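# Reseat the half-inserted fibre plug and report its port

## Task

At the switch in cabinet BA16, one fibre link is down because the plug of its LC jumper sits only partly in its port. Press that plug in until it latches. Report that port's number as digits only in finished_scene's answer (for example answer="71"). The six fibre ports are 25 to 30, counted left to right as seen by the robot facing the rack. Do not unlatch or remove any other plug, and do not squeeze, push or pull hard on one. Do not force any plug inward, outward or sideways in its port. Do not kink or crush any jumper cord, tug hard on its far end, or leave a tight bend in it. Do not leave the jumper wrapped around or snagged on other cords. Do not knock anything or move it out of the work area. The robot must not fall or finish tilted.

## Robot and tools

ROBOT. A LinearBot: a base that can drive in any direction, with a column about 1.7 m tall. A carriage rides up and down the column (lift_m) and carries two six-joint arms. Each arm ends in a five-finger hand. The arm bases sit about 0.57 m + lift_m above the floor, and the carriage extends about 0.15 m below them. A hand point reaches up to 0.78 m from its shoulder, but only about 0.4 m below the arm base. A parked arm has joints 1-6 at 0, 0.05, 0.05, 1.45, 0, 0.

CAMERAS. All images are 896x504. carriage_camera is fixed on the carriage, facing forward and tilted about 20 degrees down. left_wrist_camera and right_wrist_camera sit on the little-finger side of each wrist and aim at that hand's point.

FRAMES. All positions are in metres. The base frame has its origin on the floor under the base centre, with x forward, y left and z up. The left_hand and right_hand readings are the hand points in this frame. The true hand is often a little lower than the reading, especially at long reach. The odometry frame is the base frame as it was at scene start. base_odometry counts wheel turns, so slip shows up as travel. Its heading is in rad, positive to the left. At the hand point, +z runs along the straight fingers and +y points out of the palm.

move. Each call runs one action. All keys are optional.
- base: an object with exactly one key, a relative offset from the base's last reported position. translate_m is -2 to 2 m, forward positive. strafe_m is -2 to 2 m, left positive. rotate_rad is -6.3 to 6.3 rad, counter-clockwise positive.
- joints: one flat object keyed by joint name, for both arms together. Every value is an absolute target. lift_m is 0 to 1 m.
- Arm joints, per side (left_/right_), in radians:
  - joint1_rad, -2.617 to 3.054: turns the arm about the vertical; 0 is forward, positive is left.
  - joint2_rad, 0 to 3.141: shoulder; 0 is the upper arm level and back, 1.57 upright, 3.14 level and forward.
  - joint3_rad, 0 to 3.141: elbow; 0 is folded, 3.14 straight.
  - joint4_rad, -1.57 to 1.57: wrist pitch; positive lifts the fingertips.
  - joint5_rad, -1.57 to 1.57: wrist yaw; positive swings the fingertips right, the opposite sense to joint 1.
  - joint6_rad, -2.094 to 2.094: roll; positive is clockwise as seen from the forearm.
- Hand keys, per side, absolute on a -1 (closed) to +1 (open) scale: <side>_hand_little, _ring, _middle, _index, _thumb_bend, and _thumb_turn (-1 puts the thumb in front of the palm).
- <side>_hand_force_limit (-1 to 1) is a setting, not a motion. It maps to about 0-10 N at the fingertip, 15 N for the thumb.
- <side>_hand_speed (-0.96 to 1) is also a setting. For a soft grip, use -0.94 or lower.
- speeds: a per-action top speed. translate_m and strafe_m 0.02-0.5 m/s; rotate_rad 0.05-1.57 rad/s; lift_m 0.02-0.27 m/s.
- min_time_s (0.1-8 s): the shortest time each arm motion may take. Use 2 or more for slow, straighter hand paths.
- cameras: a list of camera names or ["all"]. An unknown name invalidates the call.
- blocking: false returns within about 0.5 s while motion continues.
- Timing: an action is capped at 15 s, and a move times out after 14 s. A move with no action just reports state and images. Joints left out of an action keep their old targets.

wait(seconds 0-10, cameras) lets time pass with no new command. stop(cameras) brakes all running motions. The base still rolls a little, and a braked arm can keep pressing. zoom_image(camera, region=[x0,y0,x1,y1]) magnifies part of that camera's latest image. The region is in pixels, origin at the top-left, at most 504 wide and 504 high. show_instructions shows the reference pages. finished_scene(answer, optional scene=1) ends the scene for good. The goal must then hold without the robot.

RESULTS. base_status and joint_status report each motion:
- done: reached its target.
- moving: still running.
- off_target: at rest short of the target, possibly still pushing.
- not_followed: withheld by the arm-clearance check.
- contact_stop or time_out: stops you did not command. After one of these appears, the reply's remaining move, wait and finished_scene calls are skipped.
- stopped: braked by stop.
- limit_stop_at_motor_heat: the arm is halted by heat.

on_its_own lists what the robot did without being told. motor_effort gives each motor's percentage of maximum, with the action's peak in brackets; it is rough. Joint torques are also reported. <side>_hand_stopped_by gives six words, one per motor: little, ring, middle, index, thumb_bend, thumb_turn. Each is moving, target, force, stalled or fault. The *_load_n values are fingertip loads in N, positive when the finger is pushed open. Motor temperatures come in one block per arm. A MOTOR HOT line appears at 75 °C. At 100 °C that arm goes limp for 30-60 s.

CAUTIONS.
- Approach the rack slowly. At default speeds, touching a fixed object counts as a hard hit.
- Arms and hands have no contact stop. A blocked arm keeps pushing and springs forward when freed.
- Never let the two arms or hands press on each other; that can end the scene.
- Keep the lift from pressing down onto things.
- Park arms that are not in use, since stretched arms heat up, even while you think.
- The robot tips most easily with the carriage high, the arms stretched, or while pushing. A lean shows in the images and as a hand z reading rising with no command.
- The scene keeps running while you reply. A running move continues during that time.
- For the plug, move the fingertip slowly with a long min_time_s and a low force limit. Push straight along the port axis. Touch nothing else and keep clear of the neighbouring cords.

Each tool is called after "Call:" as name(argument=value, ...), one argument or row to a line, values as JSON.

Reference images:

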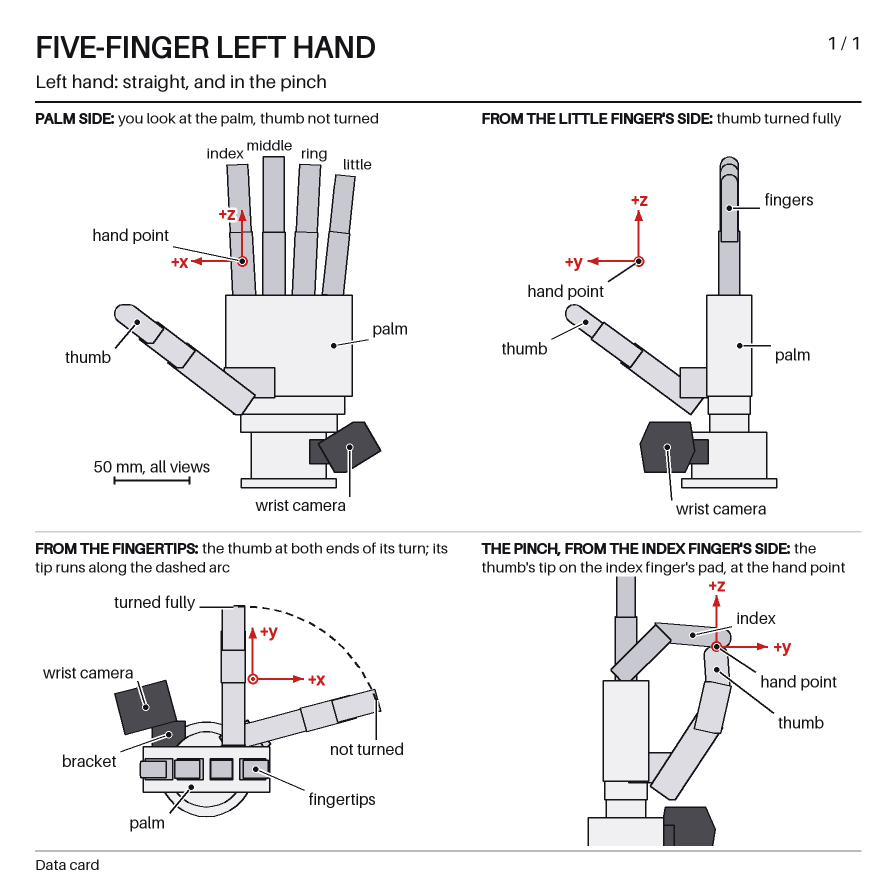

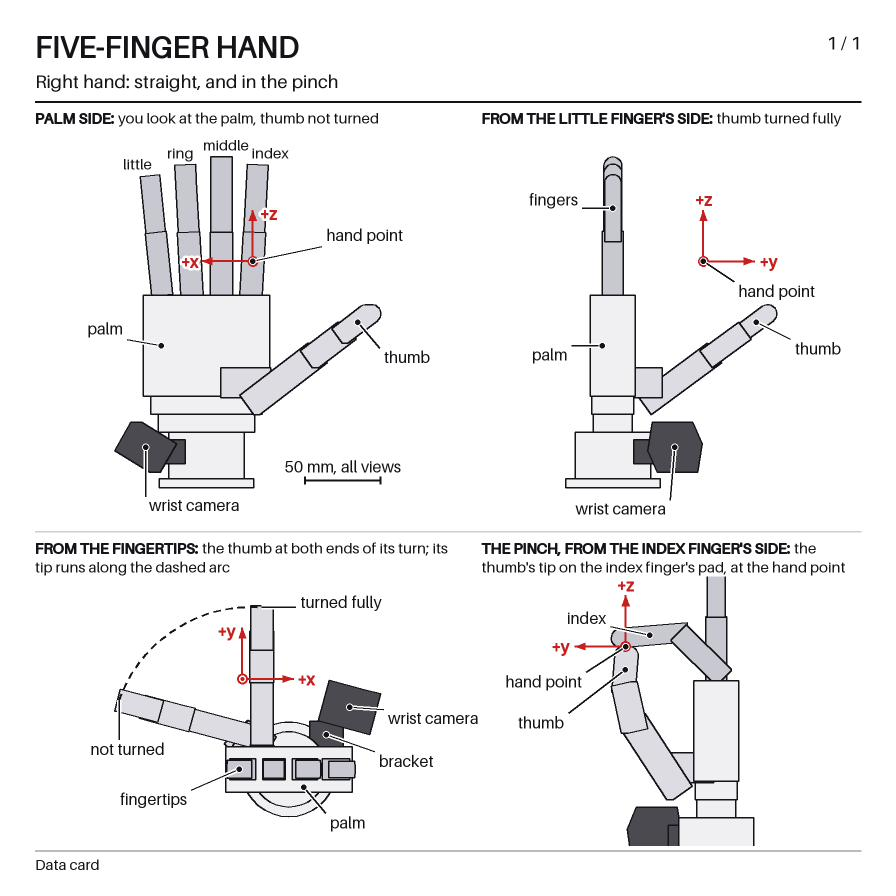

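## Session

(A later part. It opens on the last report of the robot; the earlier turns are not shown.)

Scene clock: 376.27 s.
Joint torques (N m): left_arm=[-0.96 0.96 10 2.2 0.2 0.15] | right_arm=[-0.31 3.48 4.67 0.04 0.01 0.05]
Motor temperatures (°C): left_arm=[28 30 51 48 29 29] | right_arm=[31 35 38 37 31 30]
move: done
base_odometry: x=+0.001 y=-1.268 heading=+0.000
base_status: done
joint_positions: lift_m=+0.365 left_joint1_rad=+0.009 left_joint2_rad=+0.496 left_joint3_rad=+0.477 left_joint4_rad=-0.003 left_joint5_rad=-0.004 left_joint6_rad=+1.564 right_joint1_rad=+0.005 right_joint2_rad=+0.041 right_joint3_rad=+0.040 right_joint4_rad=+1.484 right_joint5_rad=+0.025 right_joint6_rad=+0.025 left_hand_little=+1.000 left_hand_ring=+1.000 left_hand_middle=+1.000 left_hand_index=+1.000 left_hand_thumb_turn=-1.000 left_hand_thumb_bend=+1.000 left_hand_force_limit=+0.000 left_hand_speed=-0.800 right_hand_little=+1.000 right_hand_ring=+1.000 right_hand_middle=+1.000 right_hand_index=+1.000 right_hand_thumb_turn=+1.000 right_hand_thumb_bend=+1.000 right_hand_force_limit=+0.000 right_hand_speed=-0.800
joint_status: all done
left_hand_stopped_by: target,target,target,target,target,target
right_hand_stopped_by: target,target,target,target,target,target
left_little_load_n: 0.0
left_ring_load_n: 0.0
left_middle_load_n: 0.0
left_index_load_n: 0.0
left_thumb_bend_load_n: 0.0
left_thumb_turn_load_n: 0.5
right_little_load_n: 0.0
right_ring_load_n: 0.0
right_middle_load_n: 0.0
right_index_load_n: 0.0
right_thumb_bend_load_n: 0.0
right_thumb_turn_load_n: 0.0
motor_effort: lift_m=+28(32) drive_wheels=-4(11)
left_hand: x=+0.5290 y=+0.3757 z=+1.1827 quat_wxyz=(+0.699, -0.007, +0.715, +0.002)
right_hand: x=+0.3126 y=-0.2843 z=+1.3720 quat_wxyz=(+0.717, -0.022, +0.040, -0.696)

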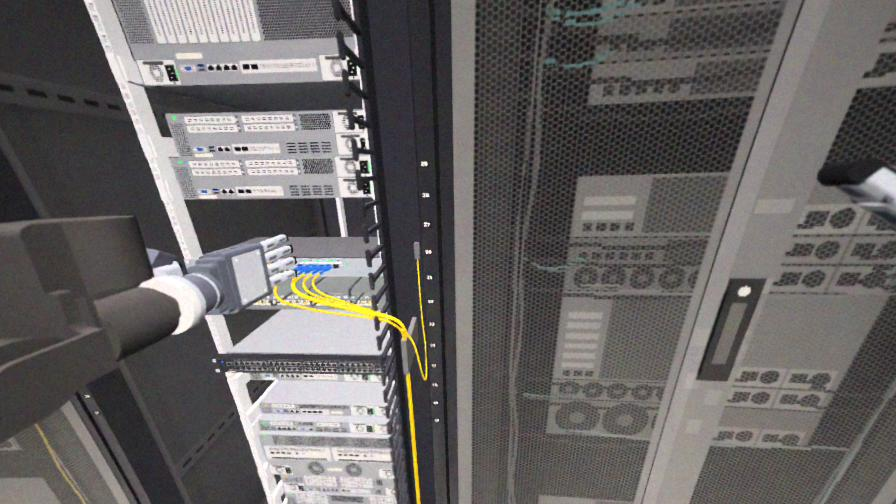

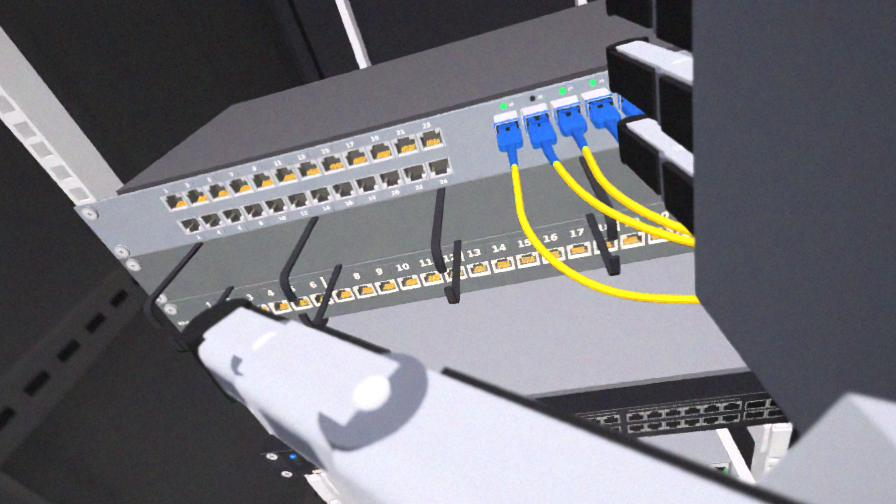

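Call:
move(
  base={"strafe_m": 0.022},
  speeds={"strafe_m": 0.04},
  cameras=["carriage_camera", "left_wrist_camera"],
)

Call:
zoom_image(
  camera="left_wrist_camera",
  region=[480, 0, 760, 240],
)

Call:
zoom_image(
  camera="carriage_camera",
  region=[240, 220, 400, 320],
)

Scene clock: 529.33 s.
Joint torques (N m): left_arm=[-0.99 0.98 9.99 2.19 0.18 0.15] | right_arm=[-0.39 3.52 4.89 0 0 0.01]
move: done
base_odometry: x=+0.001 y=-1.247 heading=-0.001
base_status: done
joint_positions: lift_m=+0.365 left_joint1_rad=+0.009 left_joint2_rad=+0.496 left_joint3_rad=+0.477 left_joint4_rad=-0.004 left_joint5_rad=-0.003 left_joint6_rad=+1.564 right_joint1_rad=+0.005 right_joint2_rad=+0.041 right_joint3_rad=+0.040 right_joint4_rad=+1.484 right_joint5_rad=+0.025 right_joint6_rad=+0.025 left_hand_little=+1.000 left_hand_ring=+1.000 left_hand_middle=+1.000 left_hand_index=+1.000 left_hand_thumb_turn=-1.000 left_hand_thumb_bend=+1.000 left_hand_force_limit=+0.000 left_hand_speed=-0.800 right_hand_little=+1.000 right_hand_ring=+1.000 right_hand_middle=+1.000 right_hand_index=+1.000 right_hand_thumb_turn=+1.000 right_hand_thumb_bend=+1.000 right_hand_force_limit=+0.000 right_hand_speed=-0.800
joint_status: not commanded
left_hand_stopped_by: target,target,target,target,target,target
right_hand_stopped_by: target,target,target,target,target,target
left_little_load_n: 0.0
left_ring_load_n: 0.0
left_middle_load_n: 0.0
left_index_load_n: 0.0
left_thumb_bend_load_n: 0.0
left_thumb_turn_load_n: 0.0
right_little_load_n: 0.0
right_ring_load_n: 0.0
right_middle_load_n: 0.0
right_index_load_n: -0.5
right_thumb_bend_load_n: 0.0
right_thumb_turn_load_n: 0.0
motor_effort: lift_m=+26(28) drive_wheels=+5(11)
left_hand: x=+0.5291 y=+0.3754 z=+1.1825 quat_wxyz=(+0.699, -0.007, +0.715, +0.002)
right_hand: x=+0.3126 y=-0.2842 z=+1.3720 quat_wxyz=(+0.717, -0.022, +0.040, -0.696)

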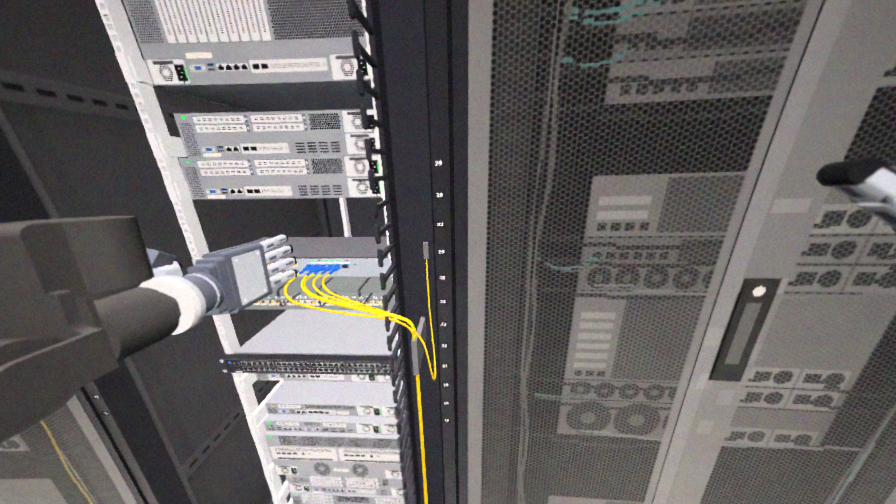

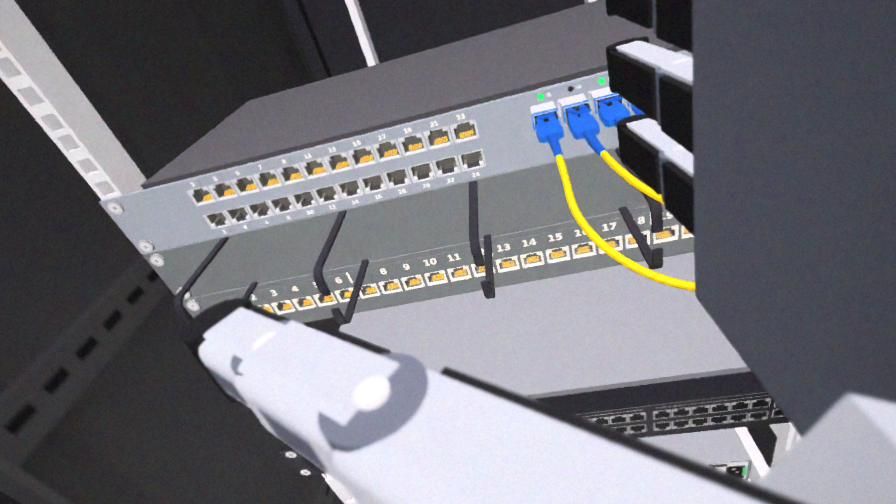

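Scaled by 1.800 from the camera's image (finer frame: 1280x720).

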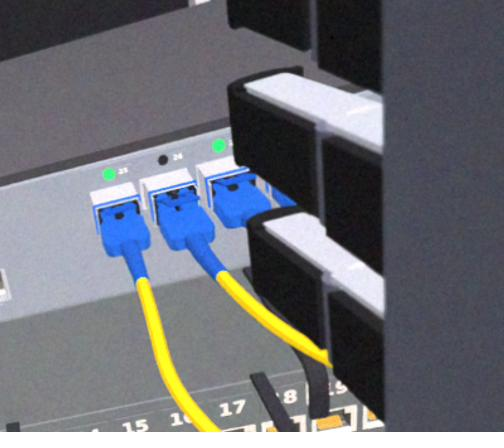

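Scaled by 3.150 from the camera's image (finer frame: 1280x720).

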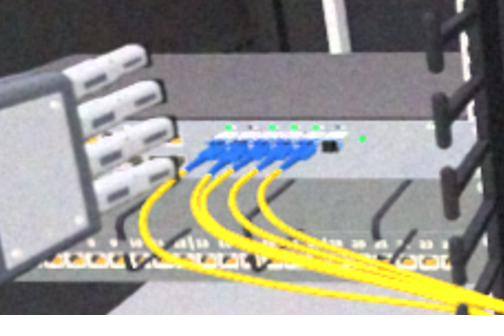

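Call:
move(
  base={"strafe_m": 0.012},
  joints={"lift_m": 0.371},
  speeds={"strafe_m": 0.03, "lift_m": 0.03},
)

Call:
move(
  base={"translate_m": 0.03},
  speeds={"translate_m": 0.03},
  cameras=["carriage_camera", "left_wrist_camera"],
)

Call:
zoom_image(
  camera="left_wrist_camera",
  region=[520, 60, 720, 240],
)

Call:
zoom_image(
  camera="carriage_camera",
  region=[240, 220, 400, 320],
)

Scene clock: 545.23 s.
Joint torques (N m): left_arm=[-0.95 0.94 9.94 2.22 0.19 0.15] | right_arm=[-0.47 3.34 4.77 0 0.01 0.03]
move: done
base_odometry: x=+0.002 y=-1.235 heading=-0.001
base_status: done
joint_positions: lift_m=+0.371 left_joint1_rad=+0.009 left_joint2_rad=+0.496 left_joint3_rad=+0.477 left_joint4_rad=-0.005 left_joint5_rad=-0.002 left_joint6_rad=+1.564 right_joint1_rad=+0.005 right_joint2_rad=+0.041 right_joint3_rad=+0.040 right_joint4_rad=+1.484 right_joint5_rad=+0.025 right_joint6_rad=+0.025 left_hand_little=+1.000 left_hand_ring=+1.000 left_hand_middle=+1.000 left_hand_index=+1.000 left_hand_thumb_turn=-1.000 left_hand_thumb_bend=+1.000 left_hand_force_limit=+0.000 left_hand_speed=-0.800 right_hand_little=+1.000 right_hand_ring=+1.000 right_hand_middle=+1.000 right_hand_index=+1.000 right_hand_thumb_turn=+1.000 right_hand_thumb_bend=+1.000 right_hand_force_limit=+0.000 right_hand_speed=-0.800
joint_status: all done
left_hand_stopped_by: target,target,target,target,target,target
right_hand_stopped_by: target,target,target,target,target,target
left_little_load_n: 0.0
left_ring_load_n: 0.0
left_middle_load_n: 0.0
left_index_load_n: 0.0
left_thumb_bend_load_n: 0.0
left_thumb_turn_load_n: 0.5
right_little_load_n: 0.0
right_ring_load_n: 0.0
right_middle_load_n: 0.0
right_index_load_n: 0.0
right_thumb_bend_load_n: 0.0
right_thumb_turn_load_n: 0.0
motor_effort: lift_m=+26(30) drive_wheels=+7(13)
left_hand: x=+0.5291 y=+0.3753 z=+1.1883 quat_wxyz=(+0.699, -0.006, +0.715, +0.002)
right_hand: x=+0.3125 y=-0.2842 z=+1.3780 quat_wxyz=(+0.717, -0.022, +0.040, -0.696)
pictures: none

Scene clock: 546.77 s.
Joint torques (N m): left_arm=[-0.96 0.92 9.94 2.22 0.17 0.15] | right_arm=[-0.32 3.36 4.75 0.02 0.04 0.05]
move: done
base_odometry: x=+0.032 y=-1.235 heading=+0.000
base_status: done
joint_positions: lift_m=+0.371 left_joint1_rad=+0.009 left_joint2_rad=+0.496 left_joint3_rad=+0.477 left_joint4_rad=-0.005 left_joint5_rad=-0.002 left_joint6_rad=+1.564 right_joint1_rad=+0.005 right_joint2_rad=+0.041 right_joint3_rad=+0.040 right_joint4_rad=+1.485 right_joint5_rad=+0.025 right_joint6_rad=+0.025 left_hand_little=+1.000 left_hand_ring=+1.000 left_hand_middle=+1.000 left_hand_index=+1.000 left_hand_thumb_turn=-1.000 left_hand_thumb_bend=+1.000 left_hand_force_limit=+0.000 left_hand_speed=-0.800 right_hand_little=+1.000 right_hand_ring=+1.000 right_hand_middle=+1.000 right_hand_index=+1.000 right_hand_thumb_turn=+1.000 right_hand_thumb_bend=+1.000 right_hand_force_limit=+0.000 right_hand_speed=-0.800
joint_status: not commanded
left_hand_stopped_by: target,target,target,target,target,target
right_hand_stopped_by: target,target,target,target,target,target
left_little_load_n: 0.0
left_ring_load_n: 0.0
left_middle_load_n: 0.0
left_index_load_n: 0.0
left_thumb_bend_load_n: 0.0
left_thumb_turn_load_n: 0.0
right_little_load_n: 0.0
right_ring_load_n: 0.0
right_middle_load_n: 0.0
right_index_load_n: 0.0
right_thumb_bend_load_n: 0.0
right_thumb_turn_load_n: 0.0
motor_effort: lift_m=+28(29) drive_wheels=+6(12)
left_hand: x=+0.5291 y=+0.3752 z=+1.1883 quat_wxyz=(+0.699, -0.006, +0.715, +0.001)
right_hand: x=+0.3122 y=-0.2842 z=+1.3781 quat_wxyz=(+0.717, -0.022, +0.040, -0.696)

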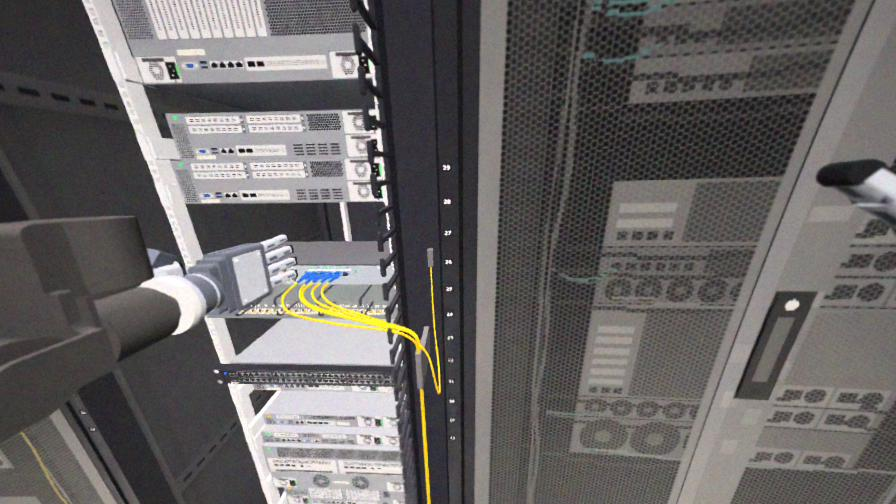

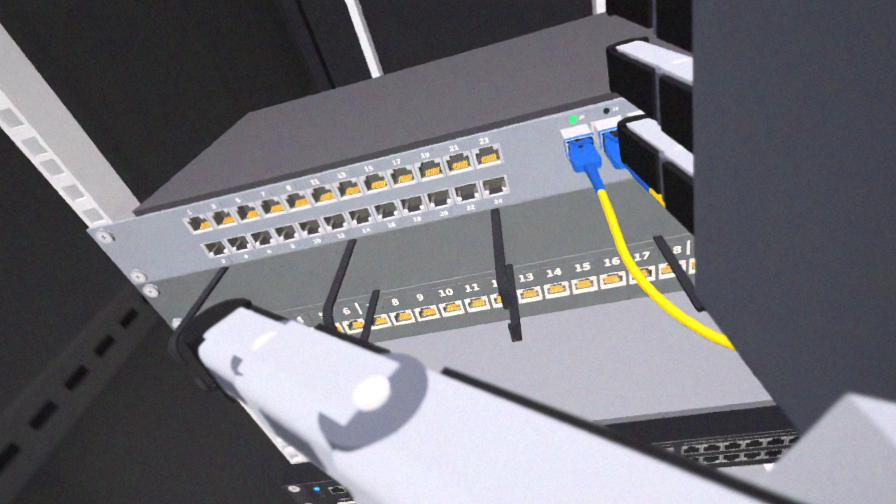

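Scaled by 2.520 from the camera's image (finer frame: 1280x720).

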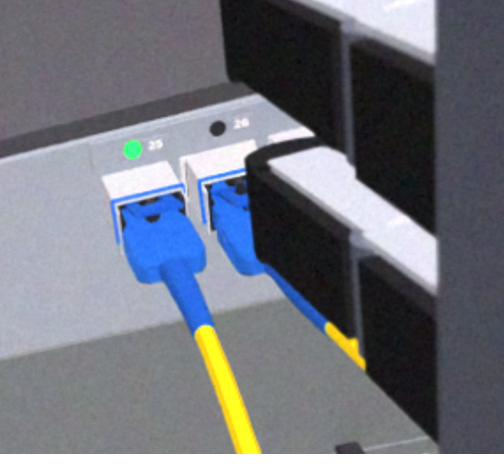

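Scaled by 3.150 from the camera's image (finer frame: 1280x720).

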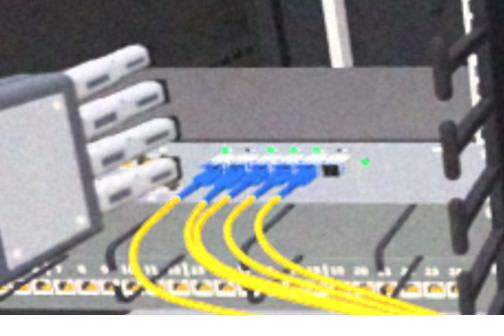

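Call:
move(
  base={"strafe_m": 0.004},
  speeds={"strafe_m": 0.02},
)

Call:
move(
  base={"translate_m": 0.01},
  speeds={"translate_m": 0.02},
  cameras=["carriage_camera", "left_wrist_camera"],
)

Call:
zoom_image(
  camera="left_wrist_camera",
  region=[540, 80, 700, 220],
)

Call:
zoom_image(
  camera="carriage_camera",
  region=[260, 240, 360, 310],
)

Scene clock: 591.27 s.
Joint torques (N m): left_arm=[-0.95 0.92 9.95 2.2 0.17 0.15] | right_arm=[-0.47 3.55 4.7 -0.03 0.05 0.03]
move: done
base_odometry: x=+0.032 y=-1.231 heading=-0.001
base_status: done
joint_positions: lift_m=+0.371 left_joint1_rad=+0.009 left_joint2_rad=+0.496 left_joint3_rad=+0.477 left_joint4_rad=-0.005 left_joint5_rad=-0.002 left_joint6_rad=+1.564 right_joint1_rad=+0.005 right_joint2_rad=+0.041 right_joint3_rad=+0.040 right_joint4_rad=+1.486 right_joint5_rad=+0.025 right_joint6_rad=+0.025 left_hand_little=+1.000 left_hand_ring=+1.000 left_hand_middle=+1.000 left_hand_index=+1.000 left_hand_thumb_turn=-1.000 left_hand_thumb_bend=+1.000 left_hand_force_limit=+0.000 left_hand_speed=-0.800 right_hand_little=+1.000 right_hand_ring=+1.000 right_hand_middle=+1.000 right_hand_index=+1.000 right_hand_thumb_turn=+1.000 right_hand_thumb_bend=+1.000 right_hand_force_limit=+0.000 right_hand_speed=-0.800
joint_status: not commanded
left_hand_stopped_by: target,target,target,target,target,target
right_hand_stopped_by: target,target,target,target,target,target
left_little_load_n: 0.0
left_ring_load_n: 0.0
left_middle_load_n: 0.0
left_index_load_n: 0.0
left_thumb_bend_load_n: 0.0
left_thumb_turn_load_n: 0.0
right_little_load_n: 0.0
right_ring_load_n: 0.0
right_middle_load_n: -0.5
right_index_load_n: 0.0
right_thumb_bend_load_n: 0.0
right_thumb_turn_load_n: 0.0
motor_effort: lift_m=+26(29) drive_wheels=+5(11)
left_hand: x=+0.5291 y=+0.3752 z=+1.1883 quat_wxyz=(+0.699, -0.006, +0.715, +0.001)
right_hand: x=+0.3121 y=-0.2843 z=+1.3781 quat_wxyz=(+0.717, -0.021, +0.040, -0.696)
pictures: none

Scene clock: 592.27 s.
Joint torques (N m): left_arm=[-0.95 0.87 9.94 2.22 0.17 0.15] | right_arm=[-0.4 3.43 4.71 -0.01 -0.01 0.06]
move: done
base_odometry: x=+0.042 y=-1.231 heading=+0.000
base_status: done
joint_positions: lift_m=+0.371 left_joint1_rad=+0.009 left_joint2_rad=+0.496 left_joint3_rad=+0.477 left_joint4_rad=-0.005 left_joint5_rad=-0.002 left_joint6_rad=+1.564 right_joint1_rad=+0.005 right_joint2_rad=+0.041 right_joint3_rad=+0.040 right_joint4_rad=+1.485 right_joint5_rad=+0.025 right_joint6_rad=+0.025 left_hand_little=+1.000 left_hand_ring=+1.000 left_hand_middle=+1.000 left_hand_index=+1.000 left_hand_thumb_turn=-1.000 left_hand_thumb_bend=+1.000 left_hand_force_limit=+0.000 left_hand_speed=-0.800 right_hand_little=+1.000 right_hand_ring=+1.000 right_hand_middle=+1.000 right_hand_index=+1.000 right_hand_thumb_turn=+1.000 right_hand_thumb_bend=+1.000 right_hand_force_limit=+0.000 right_hand_speed=-0.800
joint_status: not commanded
left_hand_stopped_by: target,target,target,target,target,target
right_hand_stopped_by: target,target,target,target,target,target
left_little_load_n: 0.0
left_ring_load_n: 0.0
left_middle_load_n: 0.0
left_index_load_n: 0.0
left_thumb_bend_load_n: 0.0
left_thumb_turn_load_n: 0.5
right_little_load_n: 0.0
right_ring_load_n: 0.0
right_middle_load_n: 0.0
right_index_load_n: 0.0
right_thumb_bend_load_n: 0.0
right_thumb_turn_load_n: 0.0
motor_effort: lift_m=+26(29) drive_wheels=+8(9)
left_hand: x=+0.5291 y=+0.3752 z=+1.1883 quat_wxyz=(+0.699, -0.006, +0.715, +0.001)
right_hand: x=+0.3123 y=-0.2843 z=+1.3780 quat_wxyz=(+0.717, -0.022, +0.040, -0.696)

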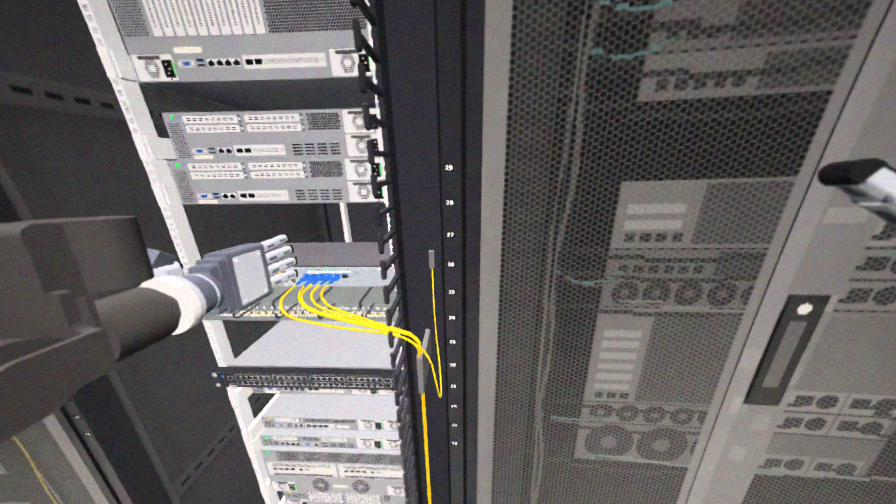

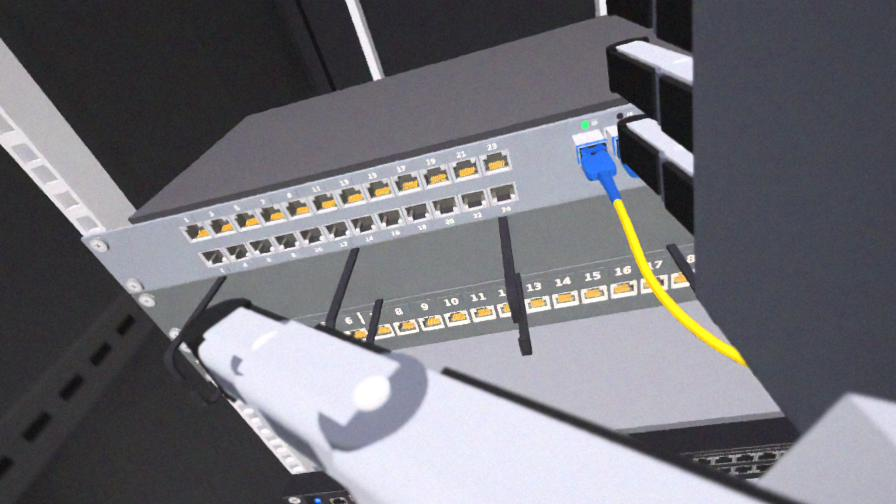

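Scaled by 3.150 from the camera's image (finer frame: 1280x720).

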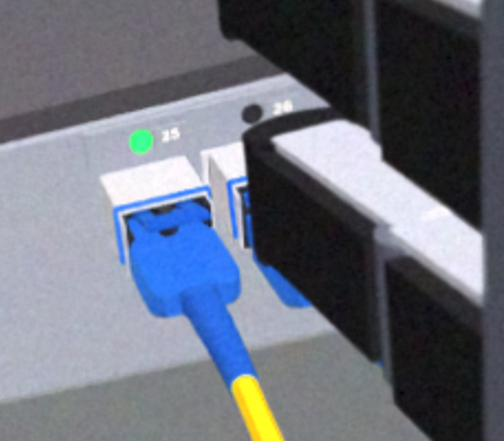

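Scaled by 5.040 from the camera's image (finer frame: 1280x720).

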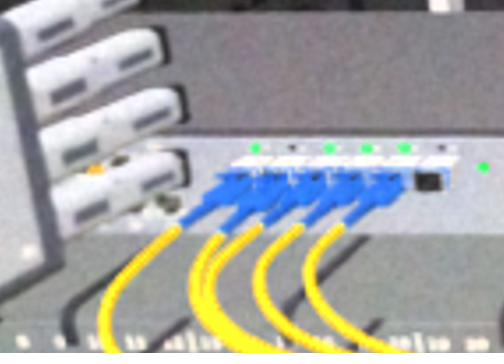

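Call:
zoom_image(
  camera="left_wrist_camera",
  region=[568, 110, 658, 210],
)

Scaled by 5.040 from the camera's image (finer frame: 1280x720).

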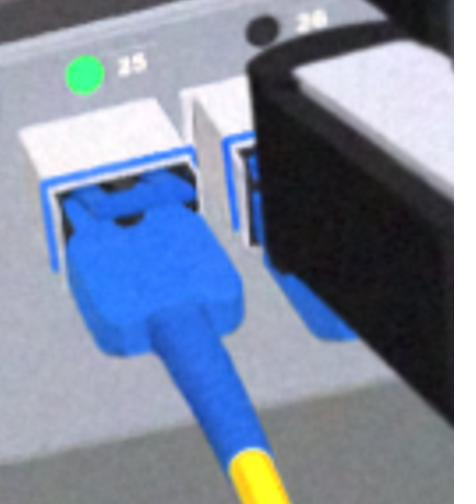

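Call:
move(
  base={"translate_m": -0.06},
  speeds={"translate_m": 0.08},
)

Call:
move(
  joints={"left_joint2_rad": 0.4, "left_joint3_rad": 0.06, "left_joint4_rad": 0.34, "lift_m": 0.485},
  speeds={"lift_m": 0.06},
  min_time_s=2.5,
  cameras=["carriage_camera", "left_wrist_camera"],
)

Scene clock: 957.43 s.
Joint torques (N m): left_arm=[-0.96 0.98 9.96 2.21 0.17 0.15] | right_arm=[-0.27 3.54 4.81 -0.05 0 0.04]
Motor temperatures (°C): left_arm=[27 28 56 54 29 28] | right_arm=[30 32 36 32 30 29]
move: done
base_odometry: x=-0.018 y=-1.230 heading=+0.000
base_status: done
joint_positions: lift_m=+0.371 left_joint1_rad=+0.009 left_joint2_rad=+0.496 left_joint3_rad=+0.477 left_joint4_rad=-0.006 left_joint5_rad=-0.002 left_joint6_rad=+1.564 right_joint1_rad=+0.005 right_joint2_rad=+0.041 right_joint3_rad=+0.040 right_joint4_rad=+1.484 right_joint5_rad=+0.025 right_joint6_rad=+0.025 left_hand_little=+1.000 left_hand_ring=+1.000 left_hand_middle=+1.000 left_hand_index=+1.000 left_hand_thumb_turn=-1.000 left_hand_thumb_bend=+1.000 left_hand_force_limit=+0.000 left_hand_speed=-0.800 right_hand_little=+1.000 right_hand_ring=+1.000 right_hand_middle=+1.000 right_hand_index=+1.000 right_hand_thumb_turn=+1.000 right_hand_thumb_bend=+1.000 right_hand_force_limit=+0.000 right_hand_speed=-0.800
joint_status: not commanded
left_hand_stopped_by: target,target,target,target,target,target
right_hand_stopped_by: target,target,target,target,target,target
left_little_load_n: 0.0
left_ring_load_n: 0.0
left_middle_load_n: 0.0
left_index_load_n: 0.0
left_thumb_bend_load_n: 0.0
left_thumb_turn_load_n: 0.5
right_little_load_n: 0.0
right_ring_load_n: 0.0
right_middle_load_n: 0.0
right_index_load_n: 0.0
right_thumb_bend_load_n: 0.0
right_thumb_turn_load_n: 0.0
motor_effort: lift_m=+27(28) drive_wheels=+1(13)
left_hand: x=+0.5291 y=+0.3752 z=+1.1881 quat_wxyz=(+0.699, -0.006, +0.716, +0.001)
right_hand: x=+0.3124 y=-0.2843 z=+1.3780 quat_wxyz=(+0.717, -0.022, +0.040, -0.696)
pictures: none

Scene clock: 960.23 s.
Joint torques (N m): left_arm=[-0.96 0.18 7.57 2.4 0.17 0.15] | right_arm=[-0.34 3.58 4.81 -0.01 0 0.05]
Motor temperatures (°C): left_arm=[27 28 56 53 29 28] | right_arm=[30 32 36 32 30 29]
move: done
base_odometry: x=-0.018 y=-1.230 heading=+0.000
base_status: not commanded
joint_positions: lift_m=+0.485 left_joint1_rad=+0.009 left_joint2_rad=+0.406 left_joint3_rad=+0.066 left_joint4_rad=+0.318 left_joint5_rad=-0.002 left_joint6_rad=+1.565 right_joint1_rad=+0.005 right_joint2_rad=+0.041 right_joint3_rad=+0.040 right_joint4_rad=+1.484 right_joint5_rad=+0.025 right_joint6_rad=+0.025 left_hand_little=+1.000 left_hand_ring=+1.000 left_hand_middle=+1.000 left_hand_index=+1.000 left_hand_thumb_turn=-1.000 left_hand_thumb_bend=+1.000 left_hand_force_limit=+0.000 left_hand_speed=-0.800 right_hand_little=+1.000 right_hand_ring=+1.000 right_hand_middle=+1.000 right_hand_index=+1.000 right_hand_thumb_turn=+1.000 right_hand_thumb_bend=+1.000 right_hand_force_limit=+0.000 right_hand_speed=-0.800
joint_status: all done
left_hand_stopped_by: target,target,target,target,target,target
right_hand_stopped_by: target,target,target,target,target,target
left_little_load_n: 0.0
left_ring_load_n: 0.0
left_middle_load_n: -0.5
left_index_load_n: 0.0
left_thumb_bend_load_n: 0.0
left_thumb_turn_load_n: 0.5
right_little_load_n: 0.0
right_ring_load_n: 0.0
right_middle_load_n: 0.0
right_index_load_n: 0.0
right_thumb_bend_load_n: 0.0
right_thumb_turn_load_n: 0.0
motor_effort: lift_m=+26(33) drive_wheels=+0(4)
left_hand: x=+0.5238 y=+0.3751 z=+1.2008 quat_wxyz=(+0.699, -0.006, +0.715, +0.002)
right_hand: x=+0.3124 y=-0.2843 z=+1.4921 quat_wxyz=(+0.717, -0.022, +0.040, -0.696)

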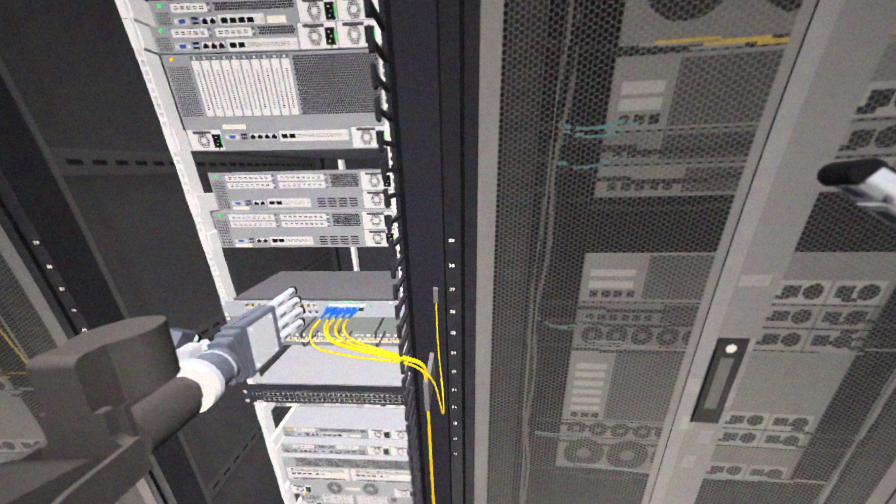

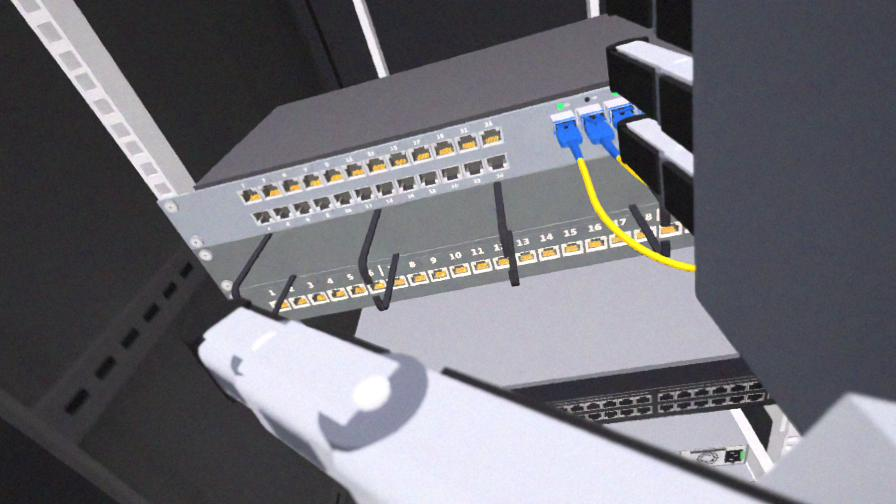

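Call:
move(
  base={"strafe_m": -0.0045},
  joints={"lift_m": 0.473},
  speeds={"strafe_m": 0.02, "lift_m": 0.03},
)

Call:
move(
  base={"translate_m": 0.056},
  speeds={"translate_m": 0.04},
  cameras=["left_wrist_camera"],
)

Call:
zoom_image(
  camera="left_wrist_camera",
  region=[560, 90, 680, 210],
)

Scene clock: 976.57 s.
Joint torques (N m): left_arm=[-1.02 0.32 7.77 2.34 0.16 0.14] | right_arm=[-0.59 3.4 5.03 0.01 0.02 0.04]
move: done
base_odometry: x=-0.018 y=-1.235 heading=+0.000
base_status: done
joint_positions: lift_m=+0.473 left_joint1_rad=+0.009 left_joint2_rad=+0.405 left_joint3_rad=+0.064 left_joint4_rad=+0.323 left_joint5_rad=-0.001 left_joint6_rad=+1.565 right_joint1_rad=+0.005 right_joint2_rad=+0.041 right_joint3_rad=+0.040 right_joint4_rad=+1.484 right_joint5_rad=+0.025 right_joint6_rad=+0.025 left_hand_little=+1.000 left_hand_ring=+1.000 left_hand_middle=+1.000 left_hand_index=+1.000 left_hand_thumb_turn=-1.000 left_hand_thumb_bend=+1.000 left_hand_force_limit=+0.000 left_hand_speed=-0.800 right_hand_little=+1.000 right_hand_ring=+1.000 right_hand_middle=+1.000 right_hand_index=+1.000 right_hand_thumb_turn=+1.000 right_hand_thumb_bend=+1.000 right_hand_force_limit=+0.000 right_hand_speed=-0.800
joint_status: all done
left_hand_stopped_by: target,target,target,target,target,target
right_hand_stopped_by: target,target,target,target,target,target
left_little_load_n: 0.0
left_ring_load_n: 0.0
left_middle_load_n: 0.0
left_index_load_n: 0.0
left_thumb_bend_load_n: 0.0
left_thumb_turn_load_n: 0.0
right_little_load_n: -0.5
right_ring_load_n: 0.0
right_middle_load_n: 0.5
right_index_load_n: 0.0
right_thumb_bend_load_n: 0.0
right_thumb_turn_load_n: 0.0
motor_effort: lift_m=+24(26) drive_wheels=-1(6)
left_hand: x=+0.5238 y=+0.3751 z=+1.1898 quat_wxyz=(+0.701, -0.006, +0.713, +0.001)
right_hand: x=+0.3124 y=-0.2842 z=+1.4803 quat_wxyz=(+0.717, -0.022, +0.040, -0.696)
pictures: none

Scene clock: 978.50 s.
Joint torques (N m): left_arm=[-0.96 0.32 7.73 2.32 0.17 0.14] | right_arm=[-0.51 3.33 4.71 -0.03 0.06 0.07]
move: done
base_odometry: x=+0.038 y=-1.234 heading=+0.000
base_status: done
joint_positions: lift_m=+0.473 left_joint1_rad=+0.009 left_joint2_rad=+0.405 left_joint3_rad=+0.064 left_joint4_rad=+0.325 left_joint5_rad=-0.001 left_joint6_rad=+1.565 right_joint1_rad=+0.005 right_joint2_rad=+0.041 right_joint3_rad=+0.040 right_joint4_rad=+1.485 right_joint5_rad=+0.025 right_joint6_rad=+0.025 left_hand_little=+1.000 left_hand_ring=+1.000 left_hand_middle=+1.000 left_hand_index=+1.000 left_hand_thumb_turn=-1.000 left_hand_thumb_bend=+1.000 left_hand_force_limit=+0.000 left_hand_speed=-0.800 right_hand_little=+1.000 right_hand_ring=+1.000 right_hand_middle=+1.000 right_hand_index=+1.000 right_hand_thumb_turn=+1.000 right_hand_thumb_bend=+1.000 right_hand_force_limit=+0.000 right_hand_speed=-0.800
joint_status: not commanded
left_hand_stopped_by: target,target,target,target,target,target
right_hand_stopped_by: target,target,target,target,target,target
left_little_load_n: 0.0
left_ring_load_n: 0.0
left_middle_load_n: 0.0
left_index_load_n: 0.0
left_thumb_bend_load_n: 0.0
left_thumb_turn_load_n: 0.5
right_little_load_n: 0.0
right_ring_load_n: 0.0
right_middle_load_n: 0.0
right_index_load_n: 0.0
right_thumb_bend_load_n: 0.0
right_thumb_turn_load_n: 0.0
motor_effort: lift_m=+24(26) drive_wheels=+8(14)
left_hand: x=+0.5239 y=+0.3751 z=+1.1902 quat_wxyz=(+0.701, -0.006, +0.713, +0.001)
right_hand: x=+0.3122 y=-0.2842 z=+1.4804 quat_wxyz=(+0.717, -0.022, +0.040, -0.696)

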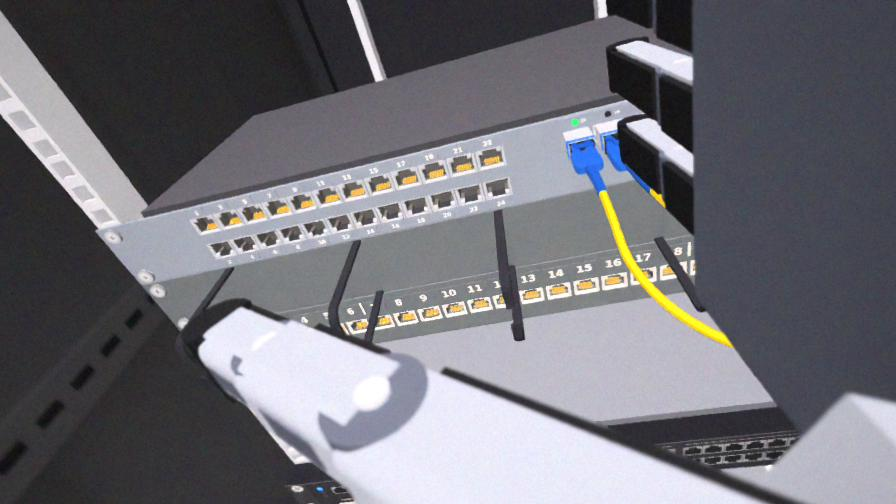

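Scaled by 4.200 from the camera's image (finer frame: 1280x720).

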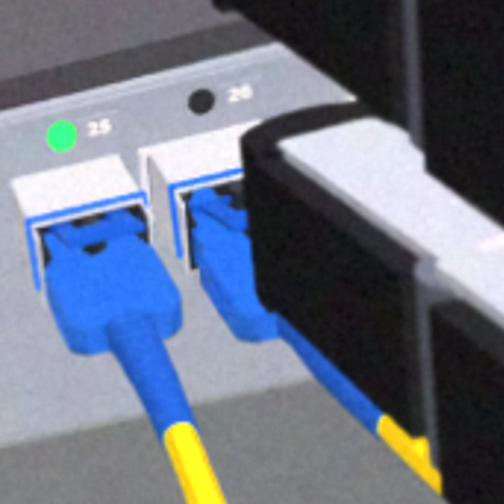

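Call:
move(
  base={"strafe_m": -0.003},
  joints={"lift_m": 0.468},
  speeds={"strafe_m": 0.02, "lift_m": 0.03},
)

Call:
move(
  base={"translate_m": 0.012},
  speeds={"translate_m": 0.02},
  cameras=["left_wrist_camera"],
)

Call:
zoom_image(
  camera="left_wrist_camera",
  region=[560, 90, 680, 210],
)

Scene clock: 996.87 s.
Joint torques (N m): left_arm=[-0.95 0.47 7.82 2.28 0.16 0.15] | right_arm=[-0.31 3.55 4.81 -0.03 0.04 0.04]
Motor temperatures (°C): left_arm=[27 28 55 54 29 28] | right_arm=[30 32 36 32 30 29]
move: done
base_odometry: x=+0.038 y=-1.237 heading=+0.001
base_status: done
joint_positions: lift_m=+0.468 left_joint1_rad=+0.009 left_joint2_rad=+0.404 left_joint3_rad=+0.063 left_joint4_rad=+0.329 left_joint5_rad=-0.001 left_joint6_rad=+1.565 right_joint1_rad=+0.005 right_joint2_rad=+0.041 right_joint3_rad=+0.040 right_joint4_rad=+1.485 right_joint5_rad=+0.025 right_joint6_rad=+0.025 left_hand_little=+1.000 left_hand_ring=+1.000 left_hand_middle=+1.000 left_hand_index=+1.000 left_hand_thumb_turn=-1.000 left_hand_thumb_bend=+1.000 left_hand_force_limit=+0.000 left_hand_speed=-0.800 right_hand_little=+1.000 right_hand_ring=+1.000 right_hand_middle=+1.000 right_hand_index=+1.000 right_hand_thumb_turn=+1.000 right_hand_thumb_bend=+1.000 right_hand_force_limit=+0.000 right_hand_speed=-0.800
joint_status: all done
left_hand_stopped_by: target,target,target,target,target,target
right_hand_stopped_by: target,target,target,target,target,target
left_little_load_n: 0.0
left_ring_load_n: 0.0
left_middle_load_n: 0.0
left_index_load_n: 0.0
left_thumb_bend_load_n: 0.0
left_thumb_turn_load_n: 0.5
right_little_load_n: 0.0
right_ring_load_n: 0.0
right_middle_load_n: 0.0
right_index_load_n: 0.0
right_thumb_bend_load_n: 0.0
right_thumb_turn_load_n: 0.0
motor_effort: lift_m=+22(25) drive_wheels=-4(11)
left_hand: x=+0.5239 y=+0.3750 z=+1.1861 quat_wxyz=(+0.703, -0.006, +0.711, +0.001)
right_hand: x=+0.3123 y=-0.2842 z=+1.4754 quat_wxyz=(+0.717, -0.022, +0.040, -0.696)
pictures: none

Scene clock: 998.07 s.
Joint torques (N m): left_arm=[-1.02 0.44 7.87 2.27 0.16 0.15] | right_arm=[-0.32 3.51 4.81 -0.03 0.02 0.04]
Motor temperatures (°C): left_arm=[27 28 55 54 29 28] | right_arm=[30 32 36 32 30 29]
move: done
base_odometry: x=+0.050 y=-1.237 heading=+0.001
base_status: done
joint_positions: lift_m=+0.468 left_joint1_rad=+0.009 left_joint2_rad=+0.404 left_joint3_rad=+0.063 left_joint4_rad=+0.330 left_joint5_rad=+0.000 left_joint6_rad=+1.565 right_joint1_rad=+0.005 right_joint2_rad=+0.041 right_joint3_rad=+0.040 right_joint4_rad=+1.485 right_joint5_rad=+0.025 right_joint6_rad=+0.025 left_hand_little=+1.000 left_hand_ring=+1.000 left_hand_middle=+1.000 left_hand_index=+1.000 left_hand_thumb_turn=-1.000 left_hand_thumb_bend=+1.000 left_hand_force_limit=+0.000 left_hand_speed=-0.800 right_hand_little=+1.000 right_hand_ring=+1.000 right_hand_middle=+1.000 right_hand_index=+1.000 right_hand_thumb_turn=+1.000 right_hand_thumb_bend=+1.000 right_hand_force_limit=+0.000 right_hand_speed=-0.800
joint_status: not commanded
left_hand_stopped_by: target,target,target,target,target,target
right_hand_stopped_by: target,target,target,target,target,target
left_little_load_n: 0.0
left_ring_load_n: 0.0
left_middle_load_n: 0.0
left_index_load_n: 0.0
left_thumb_bend_load_n: 0.0
left_thumb_turn_load_n: 0.5
right_little_load_n: 0.0
right_ring_load_n: 0.0
right_middle_load_n: 0.0
right_index_load_n: 0.0
right_thumb_bend_load_n: 0.0
right_thumb_turn_load_n: 0.0
motor_effort: lift_m=+24(26) drive_wheels=-4(17)
left_hand: x=+0.5240 y=+0.3749 z=+1.1864 quat_wxyz=(+0.703, -0.006, +0.711, +0.001)
right_hand: x=+0.3122 y=-0.2843 z=+1.4754 quat_wxyz=(+0.716, -0.021, +0.040, -0.696)

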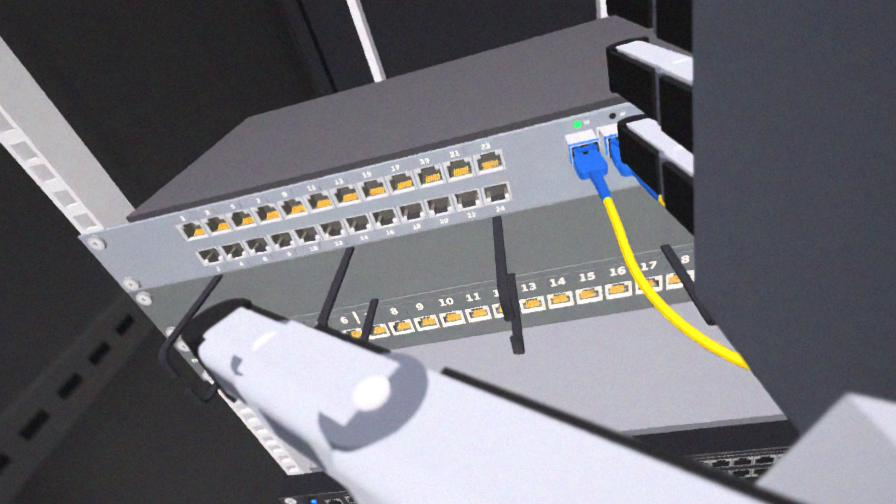

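Scaled by 4.200 from the camera's image (finer frame: 1280x720).

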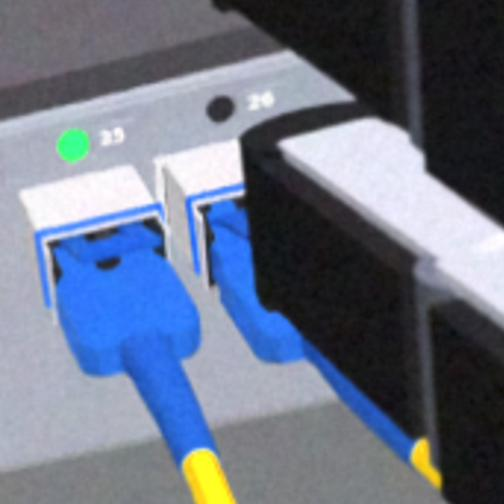

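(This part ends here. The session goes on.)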